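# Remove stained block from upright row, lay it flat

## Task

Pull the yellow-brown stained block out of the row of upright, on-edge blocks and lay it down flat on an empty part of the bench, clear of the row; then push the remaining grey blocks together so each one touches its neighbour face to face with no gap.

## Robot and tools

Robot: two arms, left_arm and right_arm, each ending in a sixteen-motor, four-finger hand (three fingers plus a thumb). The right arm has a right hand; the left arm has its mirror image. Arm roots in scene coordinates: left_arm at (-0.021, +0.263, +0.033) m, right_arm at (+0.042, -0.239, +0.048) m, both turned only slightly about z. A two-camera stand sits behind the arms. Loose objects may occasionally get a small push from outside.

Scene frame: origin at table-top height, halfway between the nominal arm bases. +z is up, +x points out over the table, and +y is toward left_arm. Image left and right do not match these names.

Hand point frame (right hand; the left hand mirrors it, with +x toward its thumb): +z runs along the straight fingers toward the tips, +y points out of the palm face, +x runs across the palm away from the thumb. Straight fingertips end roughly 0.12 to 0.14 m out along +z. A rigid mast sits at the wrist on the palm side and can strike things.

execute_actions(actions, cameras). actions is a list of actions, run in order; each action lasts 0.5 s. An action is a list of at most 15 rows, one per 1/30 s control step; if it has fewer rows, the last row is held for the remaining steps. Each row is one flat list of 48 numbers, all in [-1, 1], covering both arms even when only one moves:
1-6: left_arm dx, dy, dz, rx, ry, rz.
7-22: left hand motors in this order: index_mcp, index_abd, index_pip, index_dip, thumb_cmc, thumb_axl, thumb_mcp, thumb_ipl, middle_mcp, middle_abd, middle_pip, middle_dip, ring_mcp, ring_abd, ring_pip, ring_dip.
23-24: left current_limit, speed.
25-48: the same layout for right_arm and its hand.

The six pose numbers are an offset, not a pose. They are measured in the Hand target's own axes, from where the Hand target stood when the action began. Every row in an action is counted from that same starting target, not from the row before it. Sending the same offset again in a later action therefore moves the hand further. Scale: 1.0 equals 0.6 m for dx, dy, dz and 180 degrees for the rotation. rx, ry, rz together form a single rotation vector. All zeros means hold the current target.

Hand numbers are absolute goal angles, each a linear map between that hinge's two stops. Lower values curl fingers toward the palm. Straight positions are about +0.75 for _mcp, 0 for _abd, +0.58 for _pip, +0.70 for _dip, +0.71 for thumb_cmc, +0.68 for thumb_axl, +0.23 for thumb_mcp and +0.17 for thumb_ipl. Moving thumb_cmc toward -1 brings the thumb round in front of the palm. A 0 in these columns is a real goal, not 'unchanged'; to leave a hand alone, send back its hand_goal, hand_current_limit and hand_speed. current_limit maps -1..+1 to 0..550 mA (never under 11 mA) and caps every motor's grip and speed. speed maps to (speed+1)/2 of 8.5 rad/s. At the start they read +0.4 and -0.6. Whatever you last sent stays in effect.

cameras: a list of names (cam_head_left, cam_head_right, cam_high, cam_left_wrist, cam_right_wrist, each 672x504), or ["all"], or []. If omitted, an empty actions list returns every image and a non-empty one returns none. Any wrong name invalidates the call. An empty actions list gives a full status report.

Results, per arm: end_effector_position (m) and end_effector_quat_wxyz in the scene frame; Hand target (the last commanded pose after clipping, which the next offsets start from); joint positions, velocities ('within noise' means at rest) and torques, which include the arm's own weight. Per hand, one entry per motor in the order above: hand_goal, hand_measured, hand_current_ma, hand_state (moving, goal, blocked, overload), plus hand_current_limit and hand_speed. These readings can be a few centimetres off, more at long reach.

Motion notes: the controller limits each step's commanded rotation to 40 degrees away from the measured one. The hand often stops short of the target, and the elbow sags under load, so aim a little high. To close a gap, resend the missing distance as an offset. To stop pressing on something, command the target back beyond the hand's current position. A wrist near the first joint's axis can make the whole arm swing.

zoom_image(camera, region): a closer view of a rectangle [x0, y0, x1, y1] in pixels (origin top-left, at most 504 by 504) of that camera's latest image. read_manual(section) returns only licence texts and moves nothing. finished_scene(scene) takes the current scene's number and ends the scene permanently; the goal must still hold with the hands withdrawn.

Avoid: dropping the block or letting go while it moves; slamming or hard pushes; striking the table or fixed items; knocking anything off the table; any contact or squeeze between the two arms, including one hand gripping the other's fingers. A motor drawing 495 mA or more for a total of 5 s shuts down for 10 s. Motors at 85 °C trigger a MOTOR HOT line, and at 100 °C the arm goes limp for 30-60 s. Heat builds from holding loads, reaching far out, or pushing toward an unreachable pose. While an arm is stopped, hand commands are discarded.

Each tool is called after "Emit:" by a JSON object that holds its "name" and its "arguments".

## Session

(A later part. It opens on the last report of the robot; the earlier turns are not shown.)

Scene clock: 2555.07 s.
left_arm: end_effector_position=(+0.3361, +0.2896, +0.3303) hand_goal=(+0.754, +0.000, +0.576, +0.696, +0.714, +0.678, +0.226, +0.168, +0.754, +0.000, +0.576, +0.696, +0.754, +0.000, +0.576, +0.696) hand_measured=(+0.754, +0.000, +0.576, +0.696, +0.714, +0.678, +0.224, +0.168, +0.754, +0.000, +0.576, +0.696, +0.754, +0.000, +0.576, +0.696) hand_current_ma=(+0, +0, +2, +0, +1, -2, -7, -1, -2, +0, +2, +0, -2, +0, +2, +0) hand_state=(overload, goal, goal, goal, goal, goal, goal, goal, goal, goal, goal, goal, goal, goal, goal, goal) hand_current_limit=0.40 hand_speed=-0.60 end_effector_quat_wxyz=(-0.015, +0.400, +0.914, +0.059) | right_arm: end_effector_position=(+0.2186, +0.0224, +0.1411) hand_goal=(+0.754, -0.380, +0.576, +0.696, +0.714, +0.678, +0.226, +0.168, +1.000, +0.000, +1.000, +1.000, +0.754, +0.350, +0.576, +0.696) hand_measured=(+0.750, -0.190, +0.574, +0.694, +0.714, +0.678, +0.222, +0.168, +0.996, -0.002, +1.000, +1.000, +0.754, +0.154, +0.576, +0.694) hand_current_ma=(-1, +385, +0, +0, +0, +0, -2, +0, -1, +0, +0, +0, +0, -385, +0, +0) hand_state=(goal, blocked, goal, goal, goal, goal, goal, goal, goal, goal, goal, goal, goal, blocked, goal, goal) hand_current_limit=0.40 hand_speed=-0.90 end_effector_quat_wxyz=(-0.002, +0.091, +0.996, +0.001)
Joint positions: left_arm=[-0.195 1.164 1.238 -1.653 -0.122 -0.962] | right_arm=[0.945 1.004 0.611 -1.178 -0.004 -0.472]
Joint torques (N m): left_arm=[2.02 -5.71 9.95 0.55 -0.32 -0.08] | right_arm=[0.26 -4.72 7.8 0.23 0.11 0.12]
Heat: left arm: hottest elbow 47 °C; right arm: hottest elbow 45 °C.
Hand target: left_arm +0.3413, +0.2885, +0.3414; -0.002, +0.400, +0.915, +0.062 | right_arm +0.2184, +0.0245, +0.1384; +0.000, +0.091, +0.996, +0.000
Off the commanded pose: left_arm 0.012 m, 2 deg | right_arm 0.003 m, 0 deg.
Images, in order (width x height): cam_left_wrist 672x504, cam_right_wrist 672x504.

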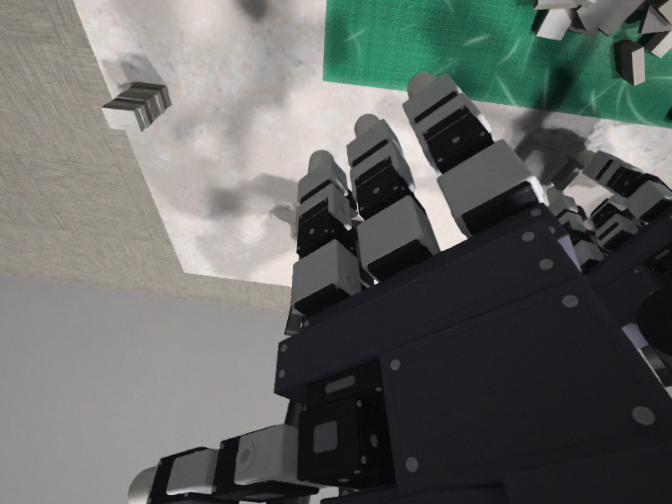

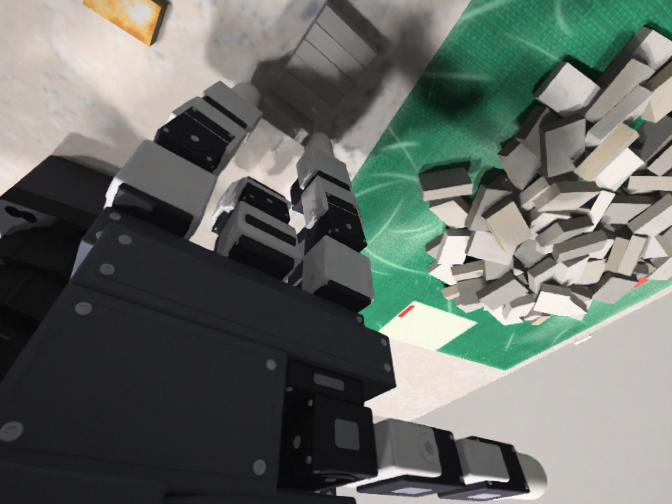

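Emit:
{"name": "execute_actions", "arguments": {"actions": [[[0,0,0,0,0,0,0.754,0,0.576,0.696,0.714,0.678,0.226,0.168,0.754,0,0.576,0.696,0.754,0,0.576,0.696,0.4,-0.6,0,0.008,0.002,0,0,0,0.754,-0.38,0.576,0.696,0.714,0.678,0.226,0.168,1,0,1,1,0.754,0.35,0.576,0.696,0.4,-0.9],[0,0,0,0,0,0,0.754,0,0.576,0.696,0.714,0.678,0.226,0.168,0.754,0,0.576,0.696,0.754,0,0.576,0.696,0.4,-0.6,0,0.016,0.002,0,0,0,0.754,-0.38,0.576,0.696,0.714,0.678,0.226,0.168,1,0,1,1,0.754,0.35,0.576,0.696,0.4,-0.9],[0,0,0,0,0,0,0.754,0,0.576,0.696,0.714,0.678,0.226,0.168,0.754,0,0.576,0.696,0.754,0,0.576,0.696,0.4,-0.6,0,0.0225,0.002,0,0,0,0.754,-0.38,0.576,0.696,0.714,0.678,0.226,0.168,1,0,1,1,0.754,0.35,0.576,0.696,0.4,-0.9]]], "cameras": ["cam_right_wrist","cam_left_wrist"]}}

Emit:
{"name": "zoom_image", "arguments": {"camera": "cam_right_wrist", "region": [220, 20, 360, 140]}}

Emit:
{"name": "zoom_image", "arguments": {"camera": "cam_left_wrist", "region": [520, 120, 610, 200]}}

Scene clock: 2573.70 s.
left_arm: end_effector_position=(+0.3361, +0.2896, +0.3303) hand_goal=(+0.754, +0.000, +0.576, +0.696, +0.714, +0.678, +0.226, +0.168, +0.754, +0.000, +0.576, +0.696, +0.754, +0.000, +0.576, +0.696) hand_measured=(+0.754, +0.000, +0.576, +0.696, +0.714, +0.678, +0.224, +0.168, +0.754, +0.000, +0.576, +0.696, +0.754, +0.000, +0.576, +0.696) hand_current_ma=(+0, +0, +2, +0, +1, -2, -7, -1, -2, +0, +2, +0, -2, +0, +2, +0) hand_state=(overload, goal, goal, goal, goal, goal, goal, goal, goal, goal, goal, goal, goal, goal, goal, goal) hand_current_limit=0.40 hand_speed=-0.60 end_effector_quat_wxyz=(-0.015, +0.400, +0.914, +0.059) | right_arm: end_effector_position=(+0.2178, +0.0279, +0.1359) hand_goal=(+0.754, -0.380, +0.576, +0.696, +0.714, +0.678, +0.226, +0.168, +1.000, +0.000, +1.000, +1.000, +0.754, +0.350, +0.576, +0.696) hand_measured=(+0.762, -0.190, +0.580, +0.696, +0.714, +0.678, +0.222, +0.168, +0.996, -0.002, +1.000, +1.000, +0.766, +0.154, +0.582, +0.698) hand_current_ma=(+3, +385, +1, +0, +0, +0, -2, +0, -1, +0, +0, +0, +6, -385, +2, +0) hand_state=(goal, blocked, goal, goal, goal, goal, goal, goal, goal, goal, goal, goal, goal, blocked, goal, goal) hand_current_limit=0.40 hand_speed=-0.90 end_effector_quat_wxyz=(-0.001, +0.092, +0.996, -0.005)
Joint positions: left_arm=[-0.195 1.164 1.238 -1.653 -0.122 -0.962] | right_arm=[0.967 1.031 0.615 -1.165 0.002 -0.448]
Joint torques (N m): left_arm=[1.96 -5.71 9.94 0.55 -0.32 -0.08] | right_arm=[0.21 -3.66 9.14 0.43 -0.11 0.14]
Heat: left arm: hottest elbow 47 °C; right arm: hottest elbow 45 °C.
Hand target: left_arm +0.3413, +0.2885, +0.3414; -0.002, +0.400, +0.915, +0.062 | right_arm +0.2209, +0.0378, +0.1373; +0.000, +0.091, +0.996, +0.001
Off the commanded pose: left_arm 0.012 m, 2 deg | right_arm 0.010 m, 1 deg.
Images, in order (width x height): cam_left_wrist 672x504, cam_right_wrist 672x504.

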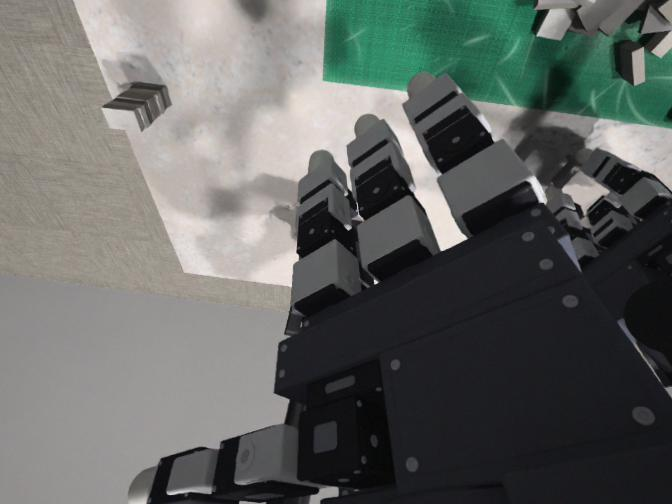

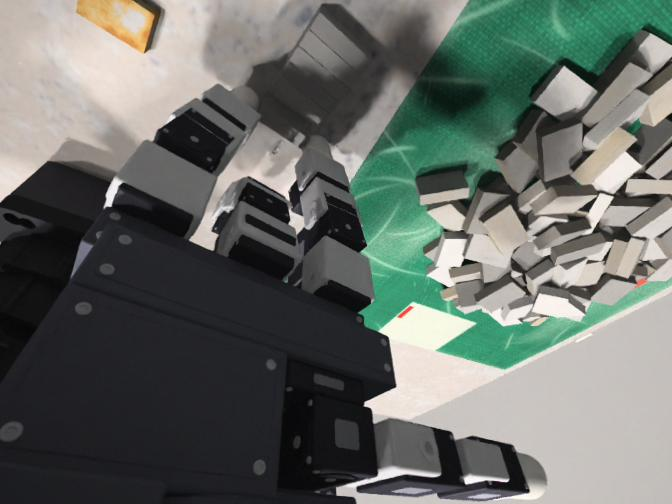

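Scaled by 3.600 from the camera's 672x504 image, which has a finer 960x720 frame.

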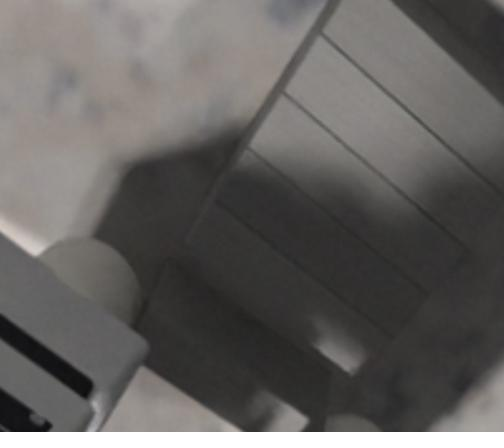

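Scaled by 5.600 from the camera's 672x504 image, which has a finer 960x720 frame.

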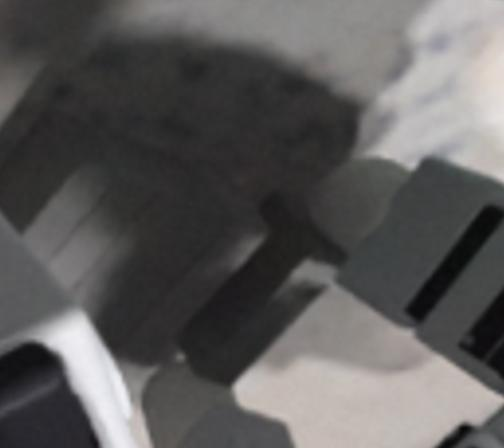

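Emit:
{"name": "execute_actions", "arguments": {"actions": [[[0,0,0,0,0,0,0.754,0,0.576,0.696,0.714,0.678,0.226,0.168,0.754,0,0.576,0.696,0.754,0,0.576,0.696,0.4,-0.6,0,0,0,0,0,0,0.86,-0.38,0.358,0.805,0.714,0.678,0.226,0.168,1,0,1,1,0.86,0.35,0.358,0.805,0.4,-0.94],[0,0,0,0,0,0,0.754,0,0.576,0.696,0.714,0.678,0.226,0.168,0.754,0,0.576,0.696,0.754,0,0.576,0.696,0.4,-0.6,0,0,0,0,0,0,0.96,-0.38,0.138,0.913,0.714,0.678,0.226,0.168,1,0,1,1,0.96,0.35,0.138,0.913,0.4,-0.94]],[[0,0,0,0,0,0,0.754,0,0.576,0.696,0.714,0.678,0.226,0.168,0.754,0,0.576,0.696,0.754,0,0.576,0.696,0.4,-0.6,0,0.005,-0.004,0,0,0,0.96,-0.38,0.138,0.913,0.714,0.678,0.226,0.168,1,0,1,1,0.96,0.35,0.138,0.913,0.4,-0.94],[0,0,0,0,0,0,0.754,0,0.576,0.696,0.714,0.678,0.226,0.168,0.754,0,0.576,0.696,0.754,0,0.576,0.696,0.4,-0.6,0,0.01,-0.006,0,0,0,0.96,-0.38,0.138,0.913,0.714,0.678,0.226,0.168,1,0,1,1,0.96,0.35,0.138,0.913,0.4,-0.94]]], "cameras": ["cam_right_wrist","cam_left_wrist"]}}

Emit:
{"name": "zoom_image", "arguments": {"camera": "cam_right_wrist", "region": [220, 20, 360, 140]}}

Emit:
{"name": "zoom_image", "arguments": {"camera": "cam_left_wrist", "region": [520, 120, 610, 200]}}

Scene clock: 2597.67 s.
left_arm: end_effector_position=(+0.3361, +0.2896, +0.3303) hand_goal=(+0.754, +0.000, +0.576, +0.696, +0.714, +0.678, +0.226, +0.168, +0.754, +0.000, +0.576, +0.696, +0.754, +0.000, +0.576, +0.696) hand_measured=(+0.754, +0.000, +0.576, +0.696, +0.714, +0.678, +0.224, +0.168, +0.754, +0.000, +0.576, +0.696, +0.754, +0.000, +0.576, +0.696) hand_current_ma=(+0, +0, +2, +0, +1, -2, -7, -1, -2, +0, +2, +0, -2, +0, +2, +0) hand_state=(overload, goal, goal, goal, goal, goal, goal, goal, goal, goal, goal, goal, goal, goal, goal, goal) hand_current_limit=0.40 hand_speed=-0.60 end_effector_quat_wxyz=(-0.015, +0.400, +0.914, +0.059) | right_arm: end_effector_position=(+0.2181, +0.0342, +0.1343) hand_goal=(+0.960, -0.380, +0.138, +0.914, +0.714, +0.678, +0.226, +0.168, +1.000, +0.000, +1.000, +1.000, +0.960, +0.350, +0.138, +0.914) hand_measured=(+0.960, -0.214, +0.136, +0.914, +0.714, +0.678, +0.222, +0.168, +0.996, -0.002, +1.000, +1.000, +0.958, +0.154, +0.138, +0.916) hand_current_ma=(+0, +385, +0, +0, +0, +0, -2, +0, -1, +0, +0, +0, +0, -385, +0, +0) hand_state=(goal, blocked, goal, goal, goal, goal, goal, goal, goal, goal, goal, goal, goal, blocked, goal, goal) hand_current_limit=0.40 hand_speed=-0.94 end_effector_quat_wxyz=(-0.003, +0.091, +0.996, -0.005)
Joint positions: left_arm=[-0.195 1.164 1.238 -1.653 -0.122 -0.962] | right_arm=[0.98 1.052 0.623 -1.154 0 -0.436]
Joint torques (N m): left_arm=[2.08 -5.71 9.92 0.54 -0.33 -0.08] | right_arm=[0.15 -4.72 9.84 -0.21 -0.02 0.11]
Heat: left arm: hottest elbow 47 °C; right arm: hottest elbow 46 °C.
Hand target: left_arm +0.3413, +0.2885, +0.3414; -0.002, +0.400, +0.915, +0.062 | right_arm +0.2220, +0.0437, +0.1408; +0.000, +0.091, +0.996, +0.001
Off the commanded pose: left_arm 0.012 m, 2 deg | right_arm 0.012 m, 1 deg.
Images, in order (width x height): cam_left_wrist 672x504, cam_right_wrist 672x504.

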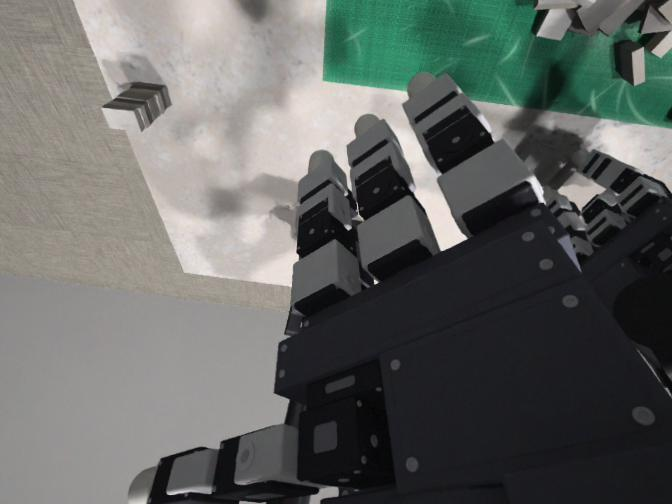

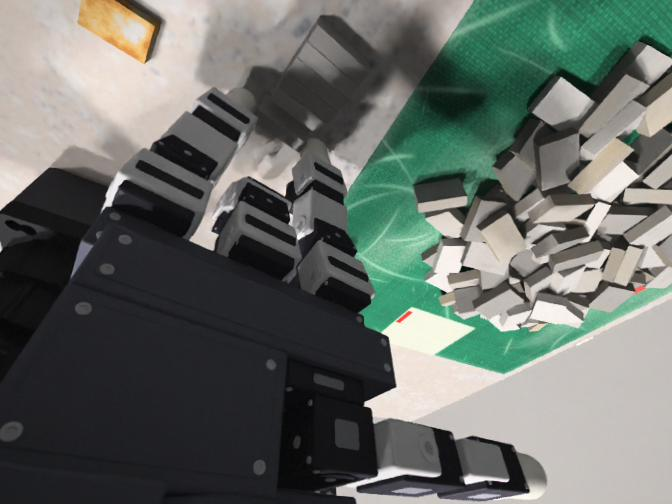

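Scaled by 3.600 from the camera's 672x504 image, which has a finer 960x720 frame.

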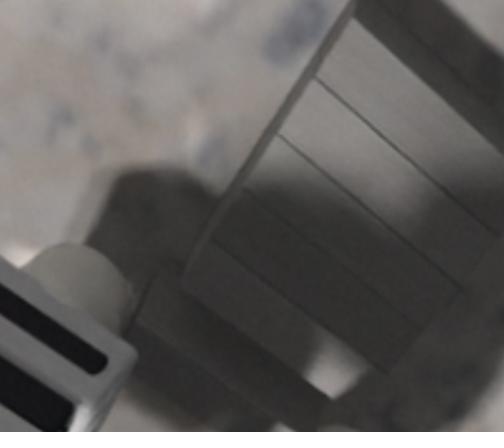

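Scaled by 5.600 from the camera's 672x504 image, which has a finer 960x720 frame.

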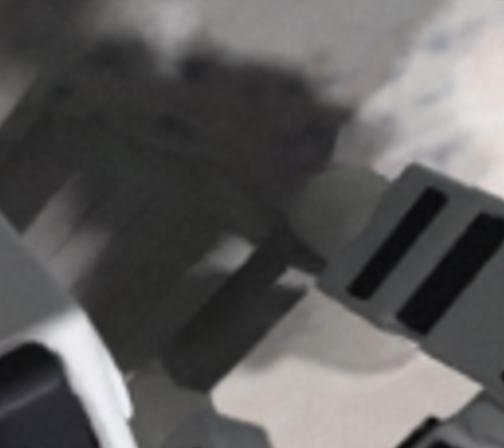

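Emit:
{"name": "execute_actions", "arguments": {"actions": [[[0,0,0,0,0,0,0.754,0,0.576,0.696,0.714,0.678,0.226,0.168,0.754,0,0.576,0.696,0.754,0,0.576,0.696,0.4,-0.6,0,0.005,-0.005,0,0,0,0.998,-0.38,0.07,0.948,0.714,0.678,0.226,0.168,1,0,1,1,0.998,0.35,0.07,0.948,0.4,-0.94],[0,0,0,0,0,0,0.754,0,0.576,0.696,0.714,0.678,0.226,0.168,0.754,0,0.576,0.696,0.754,0,0.576,0.696,0.4,-0.6,0,0.01,-0.01,0,0,0,0.998,-0.38,0.07,0.948,0.714,0.678,0.226,0.168,1,0,1,1,0.998,0.35,0.07,0.948,0.4,-0.94]]], "cameras": ["cam_right_wrist","cam_left_wrist"]}}

Emit:
{"name": "zoom_image", "arguments": {"camera": "cam_right_wrist", "region": [240, 60, 340, 150]}}

Emit:
{"name": "zoom_image", "arguments": {"camera": "cam_left_wrist", "region": [530, 130, 600, 195]}}

Scene clock: 2613.20 s.
left_arm: end_effector_position=(+0.3361, +0.2896, +0.3303) hand_goal=(+0.754, +0.000, +0.576, +0.696, +0.714, +0.678, +0.226, +0.168, +0.754, +0.000, +0.576, +0.696, +0.754, +0.000, +0.576, +0.696) hand_measured=(+0.754, +0.000, +0.576, +0.696, +0.714, +0.678, +0.224, +0.168, +0.754, +0.000, +0.576, +0.696, +0.754, +0.000, +0.576, +0.696) hand_current_ma=(+0, +0, +2, +0, +1, -2, -7, -1, -2, +0, +2, +0, -2, +0, +2, +0) hand_state=(overload, goal, goal, goal, goal, goal, goal, goal, goal, goal, goal, goal, goal, goal, goal, goal) hand_current_limit=0.40 hand_speed=-0.60 end_effector_quat_wxyz=(-0.015, +0.400, +0.914, +0.059) | right_arm: end_effector_position=(+0.2163, +0.0357, +0.1327) hand_goal=(+0.998, -0.380, +0.070, +0.948, +0.714, +0.678, +0.226, +0.168, +1.000, +0.000, +1.000, +1.000, +0.998, +0.350, +0.070, +0.948) hand_measured=(+0.988, -0.224, +0.066, +0.942, +0.714, +0.678, +0.222, +0.168, +0.996, -0.002, +1.000, +1.000, +0.992, +0.154, +0.070, +0.942) hand_current_ma=(-4, +351, -1, -2, +0, +0, -2, +0, -1, +0, +0, +0, -2, -385, +0, -1) hand_state=(goal, blocked, goal, goal, goal, goal, goal, goal, goal, goal, goal, goal, goal, blocked, goal, goal) hand_current_limit=0.40 hand_speed=-0.94 end_effector_quat_wxyz=(-0.005, +0.091, +0.996, -0.008)
Joint positions: left_arm=[-0.195 1.164 1.238 -1.653 -0.122 -0.962] | right_arm=[0.989 1.06 0.626 -1.155 -0.001 -0.428]
Joint torques (N m): left_arm=[1.96 -5.66 9.95 0.55 -0.32 -0.08] | right_arm=[0.09 -4.78 11.32 -0.57 -0.02 0.12]
Heat: left arm: hottest elbow 47 °C; right arm: hottest elbow 45 °C.
Hand target: left_arm +0.3413, +0.2885, +0.3414; -0.002, +0.400, +0.915, +0.062 | right_arm +0.2231, +0.0496, +0.1470; +0.000, +0.091, +0.996, +0.001
Off the commanded pose: left_arm 0.012 m, 2 deg | right_arm 0.021 m, 1 deg.
Images, in order (width x height): cam_left_wrist 672x504, cam_right_wrist 672x504.

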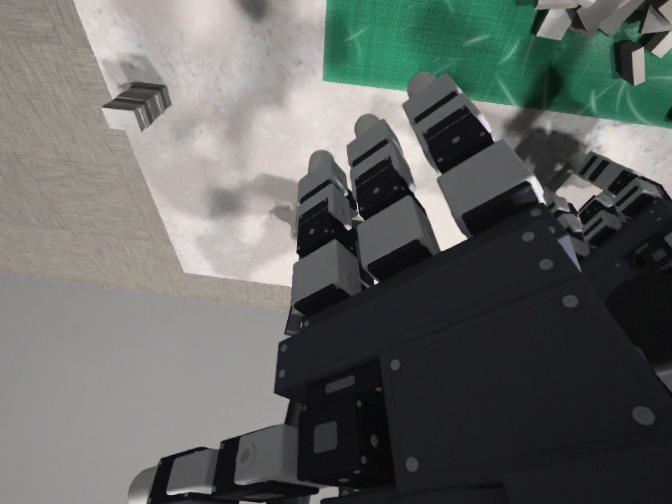

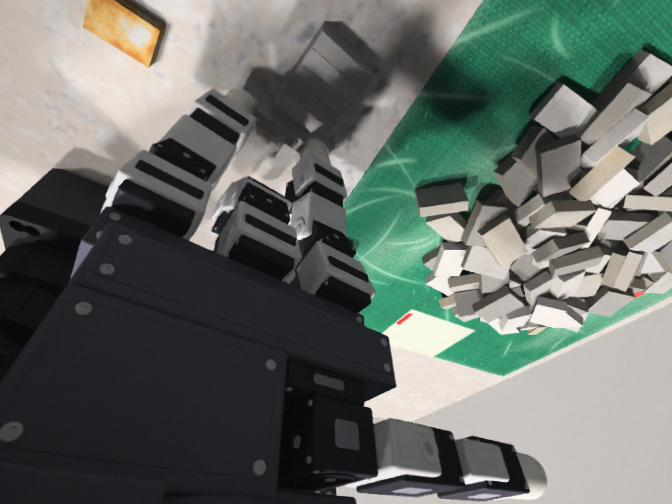

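Scaled by 5.040 from the camera's 672x504 image, which has a finer 960x720 frame.

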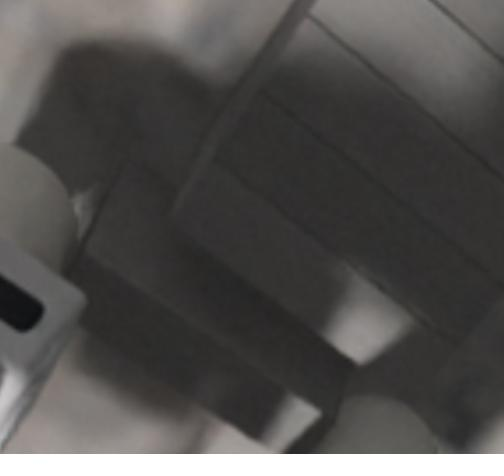

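Scaled by 7.200 from the camera's 672x504 image, which has a finer 960x720 frame.

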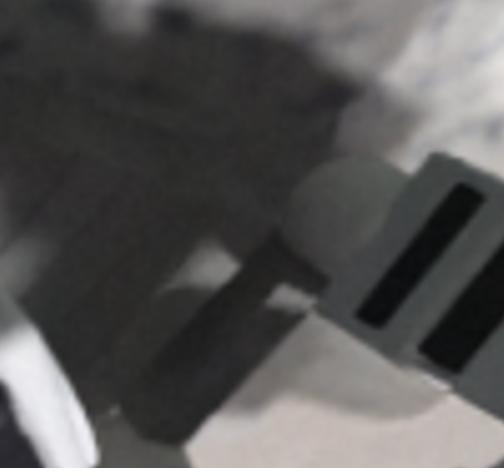

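Emit:
{"name": "execute_actions", "arguments": {"actions": [[[0,0,0,0,0,0,0.754,0,0.576,0.696,0.714,0.678,0.226,0.168,0.754,0,0.576,0.696,0.754,0,0.576,0.696,0.4,-0.6,0,0,0,0,0,0,0.9315,-0.38,0.08,0.985,0.714,0.678,0.226,0.168,1,0,1,1,0.9315,0.35,0.08,0.985,0.4,-0.96]],[[0,0,0,0,0,0,0.754,0,0.576,0.696,0.714,0.678,0.226,0.168,0.754,0,0.576,0.696,0.754,0,0.576,0.696,0.4,-0.6,0,0,0,0,0,0,0.88,-0.38,0.09,1,0.714,0.678,0.226,0.168,1,0,1,1,0.88,0.35,0.09,1,0.4,-0.96]]], "cameras": ["cam_right_wrist","cam_left_wrist"]}}

Emit:
{"name": "zoom_image", "arguments": {"camera": "cam_right_wrist", "region": [240, 50, 340, 140]}}

Emit:
{"name": "zoom_image", "arguments": {"camera": "cam_left_wrist", "region": [530, 130, 600, 195]}}

Scene clock: 2677.07 s.
left_arm: end_effector_position=(+0.3361, +0.2896, +0.3303) hand_goal=(+0.754, +0.000, +0.576, +0.696, +0.714, +0.678, +0.226, +0.168, +0.754, +0.000, +0.576, +0.696, +0.754, +0.000, +0.576, +0.696) hand_measured=(+0.754, +0.000, +0.576, +0.696, +0.714, +0.678, +0.224, +0.168, +0.754, +0.000, +0.576, +0.696, +0.754, +0.000, +0.576, +0.696) hand_current_ma=(+0, +0, +2, +0, +1, -2, -7, -1, -2, +0, +2, +0, -2, +0, +2, +0) hand_state=(overload, goal, goal, goal, goal, goal, goal, goal, goal, goal, goal, goal, goal, goal, goal, goal) hand_current_limit=0.40 hand_speed=-0.60 end_effector_quat_wxyz=(-0.015, +0.400, +0.914, +0.059) | right_arm: end_effector_position=(+0.2149, +0.0336, +0.1319) hand_goal=(+0.880, -0.380, +0.090, +1.000, +0.714, +0.678, +0.226, +0.168, +1.000, +0.000, +1.000, +1.000, +0.880, +0.350, +0.090, +1.000) hand_measured=(+0.894, -0.224, +0.082, +0.998, +0.714, +0.678, +0.222, +0.168, +0.996, -0.002, +1.000, +1.000, +0.922, +0.154, +0.094, +1.000) hand_current_ma=(+8, +350, -2, +0, +0, +0, -2, +0, -1, +0, +0, +0, +53, -385, +1, +0) hand_state=(goal, blocked, goal, goal, goal, goal, goal, goal, goal, goal, goal, goal, blocked, blocked, goal, goal) hand_current_limit=0.40 hand_speed=-0.96 end_effector_quat_wxyz=(-0.007, +0.092, +0.996, -0.013)
Joint positions: left_arm=[-0.195 1.164 1.238 -1.653 -0.122 -0.962] | right_arm=[0.989 1.06 0.626 -1.166 -0.001 -0.426]
Joint torques (N m): left_arm=[2.02 -5.71 9.92 0.54 -0.33 -0.08] | right_arm=[0.03 -4.95 11.28 -0.29 -0.02 0.11]
Heat: left arm: hottest elbow 47 °C; right arm: hottest elbow 49 °C.
Hand target: left_arm +0.3413, +0.2885, +0.3414; -0.002, +0.400, +0.915, +0.062 | right_arm +0.2231, +0.0496, +0.1470; +0.000, +0.091, +0.996, +0.001
Off the commanded pose: left_arm 0.012 m, 2 deg | right_arm 0.024 m, 2 deg.
Images, in order (width x height): cam_left_wrist 672x504, cam_right_wrist 672x504.

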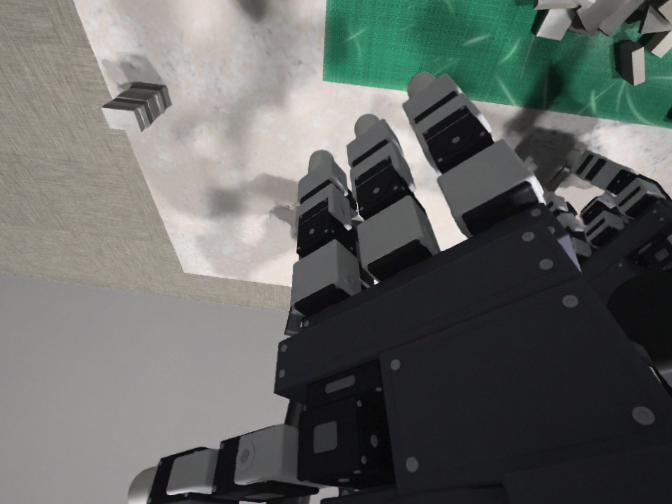

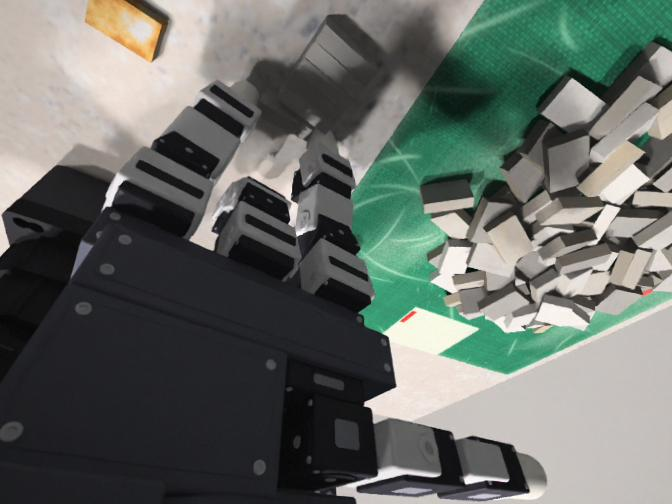

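Scaled by 5.040 from the camera's 672x504 image, which has a finer 960x720 frame.

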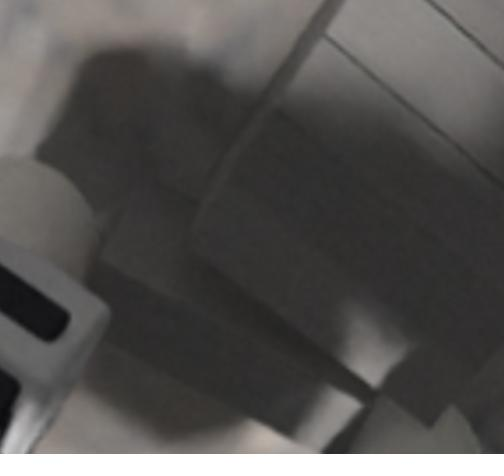

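Scaled by 7.200 from the camera's 672x504 image, which has a finer 960x720 frame.

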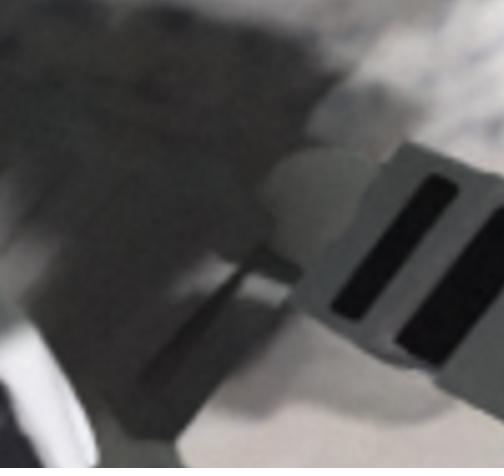

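Emit:
{"name": "execute_actions", "arguments": {"actions": [[[0,0,0,0,0,0,0.754,0,0.576,0.696,0.714,0.678,0.226,0.168,0.754,0,0.576,0.696,0.754,0,0.576,0.696,0.4,-0.6,0,0,0,0,0,0,0.88,-0.36,0.09,1,0.714,0.678,0.226,0.168,1,0,1,1,0.8,0.33,0.09,1,0.4,-0.96]],[[0,0,0,0,0,0,0.754,0,0.576,0.696,0.714,0.678,0.226,0.168,0.754,0,0.576,0.696,0.754,0,0.576,0.696,0.4,-0.6,0,0,0,0,0,0,0.88,-0.36,0.09,1,0.714,0.678,0.226,0.168,1,0,1,1,0.76,0.33,0.09,1,0.4,-0.96]]], "cameras": ["cam_right_wrist","cam_left_wrist"]}}

Emit:
{"name": "zoom_image", "arguments": {"camera": "cam_right_wrist", "region": [240, 50, 340, 140]}}

Emit:
{"name": "zoom_image", "arguments": {"camera": "cam_left_wrist", "region": [530, 130, 600, 195]}}

Scene clock: 2688.97 s.
left_arm: end_effector_position=(+0.3361, +0.2896, +0.3303) hand_goal=(+0.754, +0.000, +0.576, +0.696, +0.714, +0.678, +0.226, +0.168, +0.754, +0.000, +0.576, +0.696, +0.754, +0.000, +0.576, +0.696) hand_measured=(+0.754, +0.000, +0.576, +0.696, +0.714, +0.678, +0.224, +0.168, +0.754, +0.000, +0.576, +0.696, +0.754, +0.000, +0.576, +0.696) hand_current_ma=(+0, +0, +2, +0, +1, -2, -7, -1, -2, +0, +2, +0, -2, +0, +2, +0) hand_state=(overload, goal, goal, goal, goal, goal, goal, goal, goal, goal, goal, goal, goal, goal, goal, goal) hand_current_limit=0.40 hand_speed=-0.60 end_effector_quat_wxyz=(-0.015, +0.400, +0.914, +0.059) | right_arm: end_effector_position=(+0.2143, +0.0321, +0.1314) hand_goal=(+0.880, -0.360, +0.090, +1.000, +0.714, +0.678, +0.226, +0.168, +1.000, +0.000, +1.000, +1.000, +0.760, +0.330, +0.090, +1.000) hand_measured=(+0.882, -0.224, +0.082, +0.998, +0.714, +0.678, +0.222, +0.168, +0.996, -0.002, +1.000, +1.000, +0.824, +0.154, +0.110, +1.000) hand_current_ma=(+1, +277, -2, +0, +0, +0, -2, +0, -1, +0, +0, +0, +104, -385, +12, +0) hand_state=(goal, blocked, goal, goal, goal, goal, goal, goal, goal, goal, goal, goal, blocked, blocked, goal, goal) hand_current_limit=0.40 hand_speed=-0.96 end_effector_quat_wxyz=(-0.008, +0.091, +0.996, -0.016)
Joint positions: left_arm=[-0.195 1.164 1.238 -1.653 -0.122 -0.962] | right_arm=[0.989 1.06 0.626 -1.172 0.001 -0.426]
Joint torques (N m): left_arm=[2.14 -5.71 9.94 0.53 -0.32 -0.08] | right_arm=[0.15 -5.01 11.29 -0.1 -0.09 0.11]
Heat: left arm: hottest elbow 47 °C; right arm: hottest elbow 49 °C.
Hand target: left_arm +0.3413, +0.2885, +0.3414; -0.002, +0.400, +0.915, +0.062 | right_arm +0.2231, +0.0496, +0.1470; +0.000, +0.091, +0.996, +0.001
Off the commanded pose: left_arm 0.012 m, 2 deg | right_arm 0.025 m, 2 deg.
Images, in order (width x height): cam_left_wrist 672x504, cam_right_wrist 672x504.

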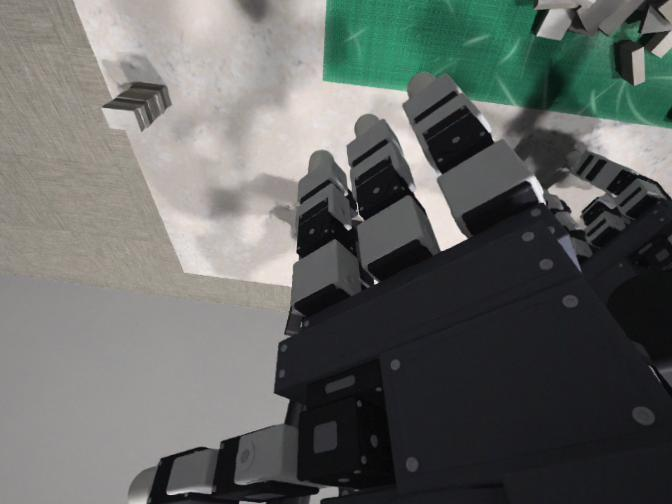

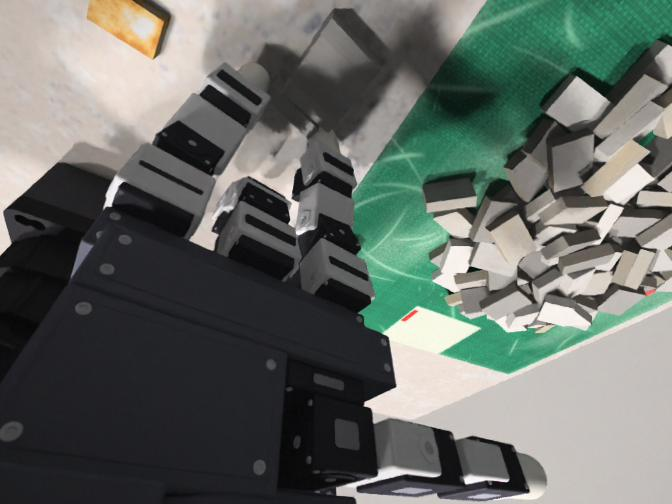

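Scaled by 5.040 from the camera's 672x504 image, which has a finer 960x720 frame.

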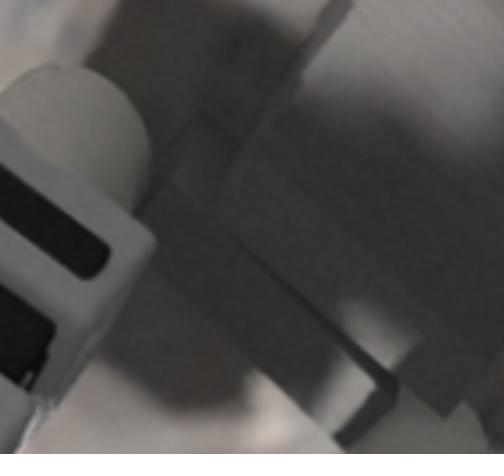

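Scaled by 7.200 from the camera's 672x504 image, which has a finer 960x720 frame.

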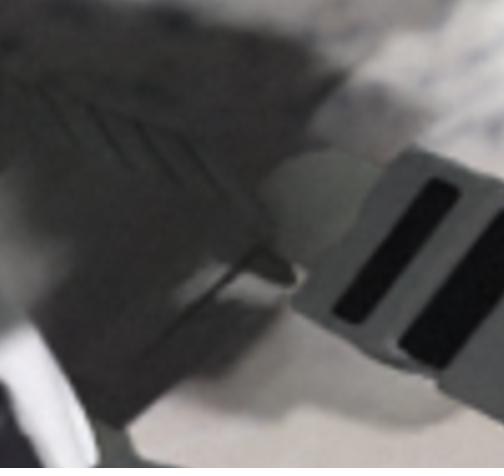

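Emit:
{"name": "execute_actions", "arguments": {"actions": [[[0,0,0,0,0,0,0.754,0,0.576,0.696,0.714,0.678,0.226,0.168,0.754,0,0.576,0.696,0.754,0,0.576,0.696,0.4,-0.6,0,-0.012,0.01,0,0,0,0.88,-0.3,0.085,1,0.714,0.678,0.226,0.168,1,0,1,1,0.79,0.24,0.1,1,0.4,-0.96]],[[0,0,0,0,0,0,0.754,0,0.576,0.696,0.714,0.678,0.226,0.168,0.754,0,0.576,0.696,0.754,0,0.576,0.696,0.4,-0.6,0,0,0,0,0,0,0.882,-0.22,0.083,0.998,0.714,0.678,0.226,0.168,1,0,1,1,0.815,0.155,0.108,1,0.4,-0.97]],[[0,0,0,0,0,0,0.754,0,0.576,0.696,0.714,0.678,0.226,0.168,0.754,0,0.576,0.696,0.754,0,0.576,0.696,0.4,-0.6,0,0,0,0,0,0,0.882,-0.1,0.083,0.998,0.714,0.678,0.226,0.168,1,0,1,1,0.82,0.04,0.108,1,0.4,-0.95]]], "cameras": ["cam_right_wrist","cam_left_wrist"]}}

Emit:
{"name": "zoom_image", "arguments": {"camera": "cam_right_wrist", "region": [240, 0, 400, 140]}}

Emit:
{"name": "zoom_image", "arguments": {"camera": "cam_left_wrist", "region": [520, 120, 610, 200]}}

Scene clock: 2706.63 s.
left_arm: end_effector_position=(+0.3361, +0.2896, +0.3303) hand_goal=(+0.754, +0.000, +0.576, +0.696, +0.714, +0.678, +0.226, +0.168, +0.754, +0.000, +0.576, +0.696, +0.754, +0.000, +0.576, +0.696) hand_measured=(+0.754, +0.000, +0.576, +0.696, +0.714, +0.678, +0.224, +0.168, +0.754, +0.000, +0.576, +0.696, +0.754, +0.000, +0.576, +0.696) hand_current_ma=(+0, +0, +2, +0, +1, -2, -7, -1, -2, +0, +2, +0, -2, +0, +2, +0) hand_state=(overload, goal, goal, goal, goal, goal, goal, goal, goal, goal, goal, goal, goal, goal, goal, goal) hand_current_limit=0.40 hand_speed=-0.60 end_effector_quat_wxyz=(-0.015, +0.400, +0.914, +0.059) | right_arm: end_effector_position=(+0.2151, +0.0333, +0.1318) hand_goal=(+0.882, -0.100, +0.084, +0.998, +0.714, +0.678, +0.226, +0.168, +1.000, +0.000, +1.000, +1.000, +0.820, +0.040, +0.108, +1.000) hand_measured=(+0.882, -0.102, +0.084, +0.998, +0.714, +0.678, +0.222, +0.168, +0.996, -0.002, +1.000, +1.000, +0.822, +0.044, +0.112, +1.000) hand_current_ma=(+0, +0, +0, +0, +0, +0, -2, +0, -1, +0, +0, +0, +0, +1, +1, +0) hand_state=(goal, goal, goal, goal, goal, goal, goal, goal, goal, goal, goal, goal, goal, goal, goal, goal) hand_current_limit=0.40 hand_speed=-0.95 end_effector_quat_wxyz=(-0.007, +0.091, +0.996, -0.013)
Joint positions: left_arm=[-0.195 1.164 1.238 -1.653 -0.122 -0.962] | right_arm=[0.989 1.06 0.626 -1.166 0.001 -0.426]
Joint torques (N m): left_arm=[2.08 -5.6 9.98 0.51 -0.32 -0.07] | right_arm=[-0.67 -6.01 9.39 0.21 -0.08 -0.02]
Heat: left arm: hottest elbow 47 °C; right arm: hottest elbow 50 °C.
Hand target: left_arm +0.3413, +0.2885, +0.3414; -0.002, +0.400, +0.915, +0.062 | right_arm +0.2218, +0.0426, +0.1410; +0.000, +0.091, +0.996, +0.001
Off the commanded pose: left_arm 0.012 m, 2 deg | right_arm 0.015 m, 2 deg.
Images, in order (width x height): cam_left_wrist 672x504, cam_right_wrist 672x504.

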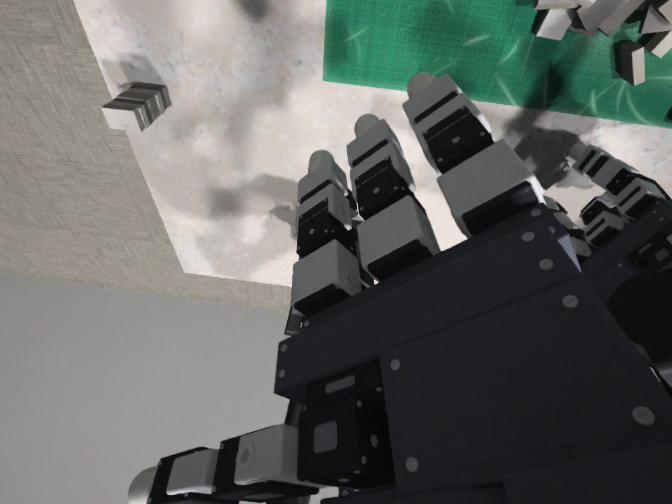

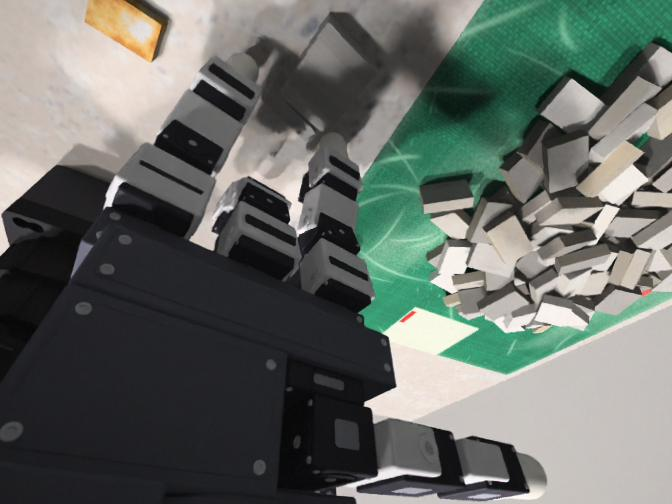

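Scaled by 3.150 from the camera's 672x504 image, which has a finer 960x720 frame.

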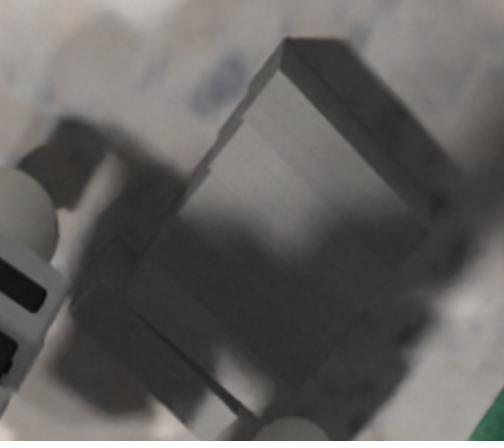

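Scaled by 5.600 from the camera's 672x504 image, which has a finer 960x720 frame.

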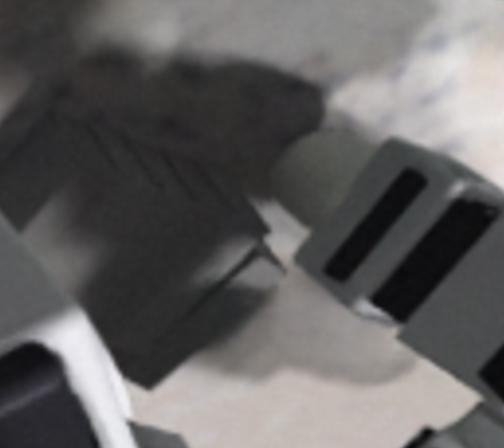

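Emit:
{"name": "execute_actions", "arguments": {"actions": [[[0,0,0,0,0,0,0.754,0,0.576,0.696,0.714,0.678,0.226,0.168,0.754,0,0.576,0.696,0.754,0,0.576,0.696,0.4,-0.6,0,-0.003,-0.04,0,0,0,0.882,-0.05,0.083,0.998,0.714,0.678,0.226,0.168,1,0,1,1,0.82,0.02,0.108,1,0.4,-0.92],[0,0,0,0,0,0,0.754,0,0.576,0.696,0.714,0.678,0.226,0.168,0.754,0,0.576,0.696,0.754,0,0.576,0.696,0.4,-0.6,0,-0.006,-0.08,0,0,0,0.882,-0.05,0.083,0.998,0.714,0.678,0.226,0.168,1,0,1,1,0.82,0.02,0.108,1,0.4,-0.92]],[[0,0,0,0,0,0,0.754,0,0.576,0.696,0.714,0.678,0.226,0.168,0.754,0,0.576,0.696,0.754,0,0.576,0.696,0.4,-0.6,0,-0.05,-0.01,0,0,0,0.754,-0.05,0.576,0.696,0.714,0.678,0.226,0.168,1,0,1,1,0.754,0.05,0.576,0.696,0.4,-0.88]],[[0,0,0,0,0,0,0.754,0,0.576,0.696,0.714,0.678,0.226,0.168,0.754,0,0.576,0.696,0.754,0,0.576,0.696,0.4,-0.6,0,0,0,0,0,0,0.754,-0.05,0.576,0.696,0.714,0.678,0.226,0.168,1,0,1,1,0.754,0.05,0.576,0.696,0.4,-0.88]]], "cameras": ["cam_right_wrist","cam_left_wrist","cam_head_left"]}}

Emit:
{"name": "zoom_image", "arguments": {"camera": "cam_right_wrist", "region": [240, 0, 400, 140]}}

Emit:
{"name": "zoom_image", "arguments": {"camera": "cam_left_wrist", "region": [510, 110, 610, 200]}}

Scene clock: 2728.33 s.
left_arm: end_effector_position=(+0.3361, +0.2896, +0.3303) hand_goal=(+0.754, +0.000, +0.576, +0.696, +0.714, +0.678, +0.226, +0.168, +0.754, +0.000, +0.576, +0.696, +0.754, +0.000, +0.576, +0.696) hand_measured=(+0.754, +0.000, +0.576, +0.696, +0.714, +0.678, +0.224, +0.168, +0.754, +0.000, +0.576, +0.696, +0.754, +0.000, +0.576, +0.696) hand_current_ma=(+0, +0, +2, +0, +1, -2, -7, -1, -2, +0, +2, +0, -2, +0, +2, +0) hand_state=(overload, goal, goal, goal, goal, goal, goal, goal, goal, goal, goal, goal, goal, goal, goal, goal) hand_current_limit=0.40 hand_speed=-0.60 end_effector_quat_wxyz=(-0.015, +0.400, +0.914, +0.059) | right_arm: end_effector_position=(+0.2174, +0.0118, +0.1979) hand_goal=(+0.754, -0.050, +0.576, +0.696, +0.714, +0.678, +0.226, +0.168, +1.000, +0.000, +1.000, +1.000, +0.754, +0.050, +0.576, +0.696) hand_measured=(+0.756, -0.052, +0.572, +0.698, +0.712, +0.678, +0.222, +0.168, +0.994, -0.002, +1.000, +1.000, +0.756, +0.046, +0.572, +0.700) hand_current_ma=(+0, +0, -1, +0, +0, +0, -2, +0, -2, +0, +0, +0, +0, -1, -1, +1) hand_state=(goal, goal, goal, goal, goal, goal, goal, goal, goal, goal, goal, goal, goal, goal, goal, goal) hand_current_limit=0.40 hand_speed=-0.88 end_effector_quat_wxyz=(+0.005, +0.095, +0.995, +0.008)
Joint positions: left_arm=[-0.195 1.164 1.238 -1.653 -0.122 -0.962] | right_arm=[0.925 0.901 0.706 -1.357 -0.001 -0.484]
Joint torques (N m): left_arm=[1.96 -5.71 9.95 0.51 -0.32 -0.07] | right_arm=[-0.79 -3.96 8.55 -0.53 -0.02 -0.1]
Heat: left arm: hottest elbow 47 °C; right arm: hottest elbow 48 °C.
Hand target: left_arm +0.3413, +0.2885, +0.3414; -0.002, +0.400, +0.915, +0.062 | right_arm +0.2156, +0.0094, +0.1949; +0.000, +0.091, +0.996, +0.001
Off the commanded pose: left_arm 0.012 m, 2 deg | right_arm 0.004 m, 1 deg.
Images, in order (width x height): cam_head_left 672x504, cam_left_wrist 672x504, cam_right_wrist 672x504.

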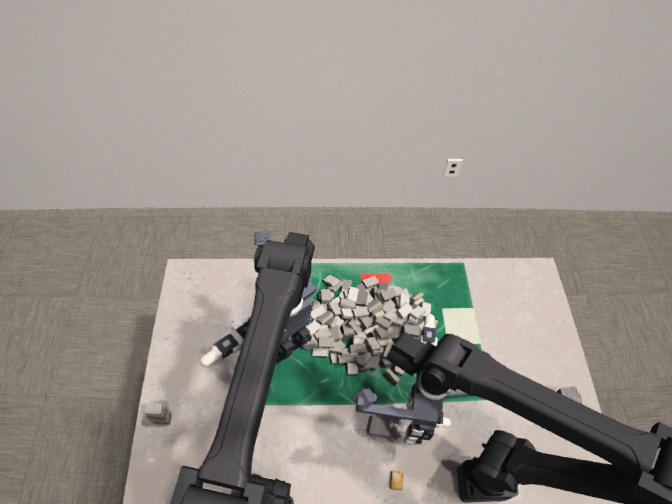

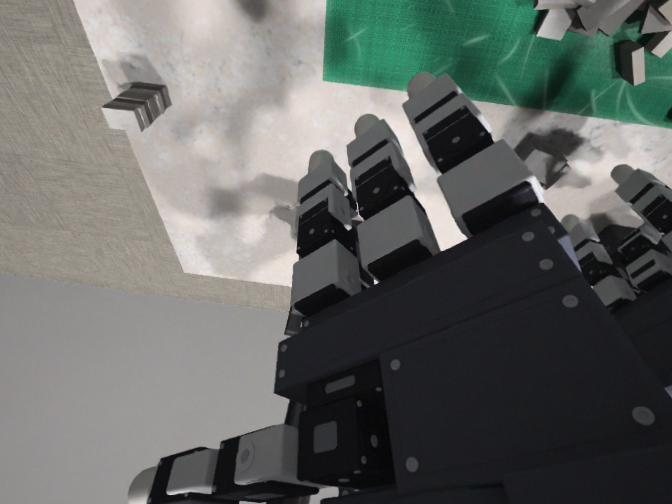

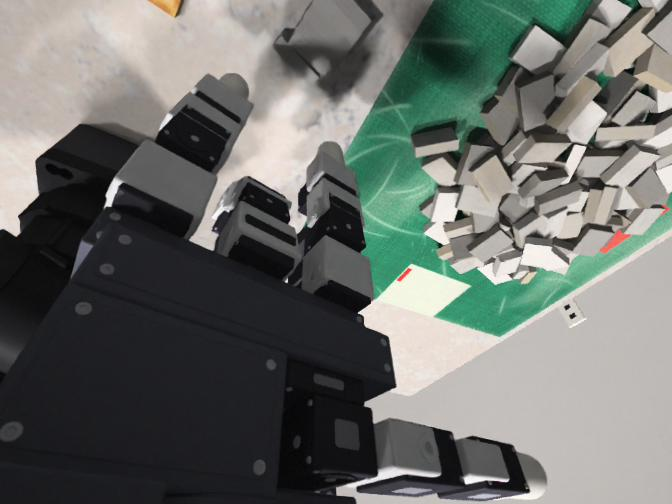

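Scaled by 3.150 from the camera's 672x504 image, which has a finer 960x720 frame.

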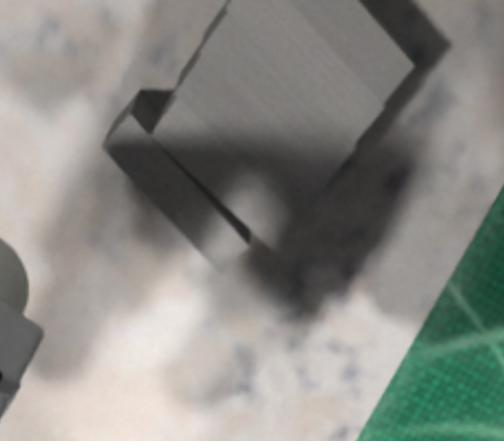

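Scaled by 5.040 from the camera's 672x504 image, which has a finer 960x720 frame.

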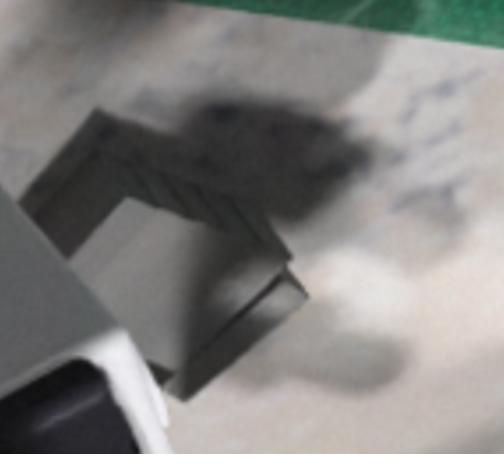

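Emit:
{"name": "execute_actions", "arguments": {"actions": [], "cameras": ["cam_left_wrist", "cam_right_wrist"]}}

Emit:
{"name": "zoom_image", "arguments": {"camera": "cam_left_wrist", "region": [510, 110, 630, 210]}}

Emit:
{"name": "zoom_image", "arguments": {"camera": "cam_right_wrist", "region": [200, 0, 400, 150]}}

Scene clock: 2760.63 s.
left_arm: end_effector_position=(+0.3361, +0.2896, +0.3303) hand_goal=(+0.754, +0.000, +0.576, +0.696, +0.714, +0.678, +0.226, +0.168, +0.754, +0.000, +0.576, +0.696, +0.754, +0.000, +0.576, +0.696) hand_measured=(+0.754, +0.000, +0.576, +0.696, +0.714, +0.678, +0.224, +0.168, +0.754, +0.000, +0.576, +0.696, +0.754, +0.000, +0.576, +0.696) hand_current_ma=(+0, +0, +2, +0, +1, -2, -7, -1, -2, +0, +2, +0, -2, +0, +2, +0) hand_state=(overload, goal, goal, goal, goal, goal, goal, goal, goal, goal, goal, goal, goal, goal, goal, goal) hand_current_limit=0.40 hand_speed=-0.60 end_effector_quat_wxyz=(-0.015, +0.400, +0.914, +0.059) | right_arm: end_effector_position=(+0.2174, +0.0118, +0.1979) hand_goal=(+0.754, -0.050, +0.576, +0.696, +0.714, +0.678, +0.226, +0.168, +1.000, +0.000, +1.000, +1.000, +0.754, +0.050, +0.576, +0.696) hand_measured=(+0.756, -0.052, +0.572, +0.698, +0.712, +0.678, +0.222, +0.168, +0.994, -0.002, +1.000, +1.000, +0.756, +0.046, +0.572, +0.700) hand_current_ma=(+0, +0, -1, +0, +0, +0, -2, +0, -2, +0, +0, +0, +0, -1, -1, +1) hand_state=(goal, goal, goal, goal, goal, goal, goal, goal, goal, goal, goal, goal, goal, goal, goal, goal) hand_current_limit=0.40 hand_speed=-0.88 end_effector_quat_wxyz=(+0.005, +0.095, +0.995, +0.008)
Joint positions: left_arm=[-0.195 1.164 1.238 -1.653 -0.122 -0.962] | right_arm=[0.925 0.901 0.706 -1.357 -0.001 -0.484]
Joint velocities: within noise
Joint torques (N m): left_arm=[2.02 -5.66 9.95 0.53 -0.33 -0.08] | right_arm=[-0.85 -3.9 8.59 -0.53 -0.02 -0.09]
Heat: left arm: hottest elbow 47 °C; right arm: hottest elbow 46 °C.
Hand target: left_arm +0.3413, +0.2885, +0.3414; -0.002, +0.400, +0.915, +0.062 | right_arm +0.2156, +0.0094, +0.1949; +0.000, +0.091, +0.996, +0.001
Off the commanded pose: left_arm 0.012 m, 2 deg | right_arm 0.004 m, 1 deg.
Images, in order (width x height): cam_left_wrist 672x504, cam_right_wrist 672x504.

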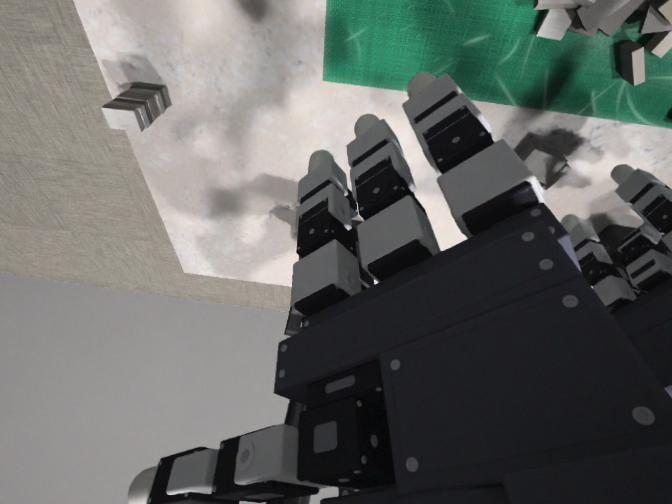

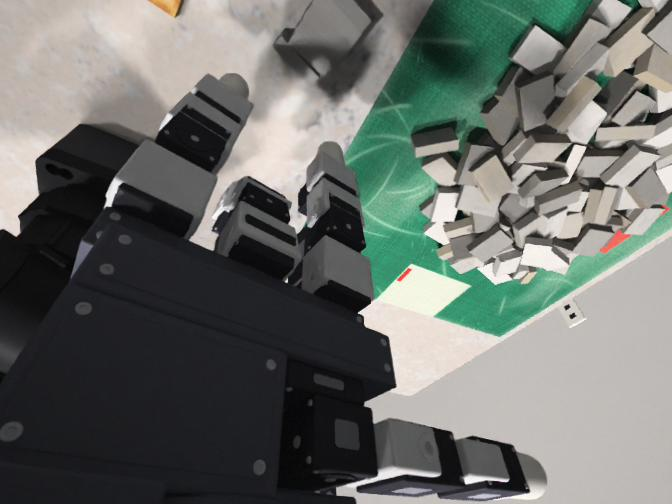

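Scaled by 4.200 from the camera's 672x504 image, which has a finer 960x720 frame.

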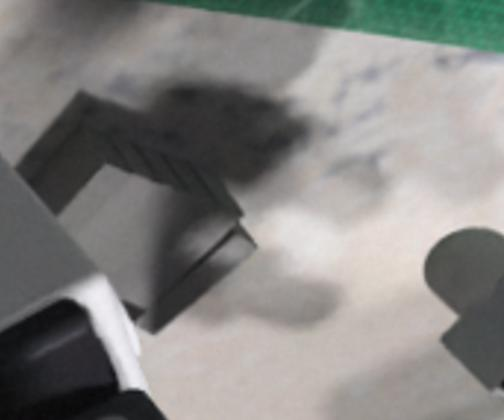

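Scaled by 2.520 from the camera's 672x504 image, which has a finer 960x720 frame.

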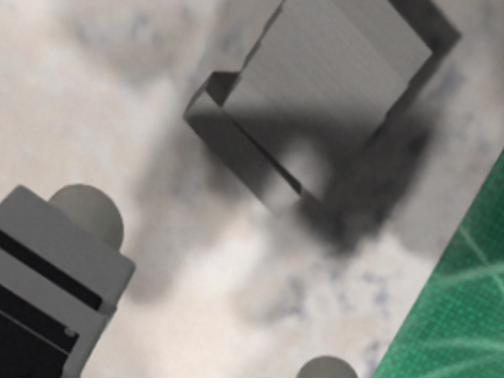

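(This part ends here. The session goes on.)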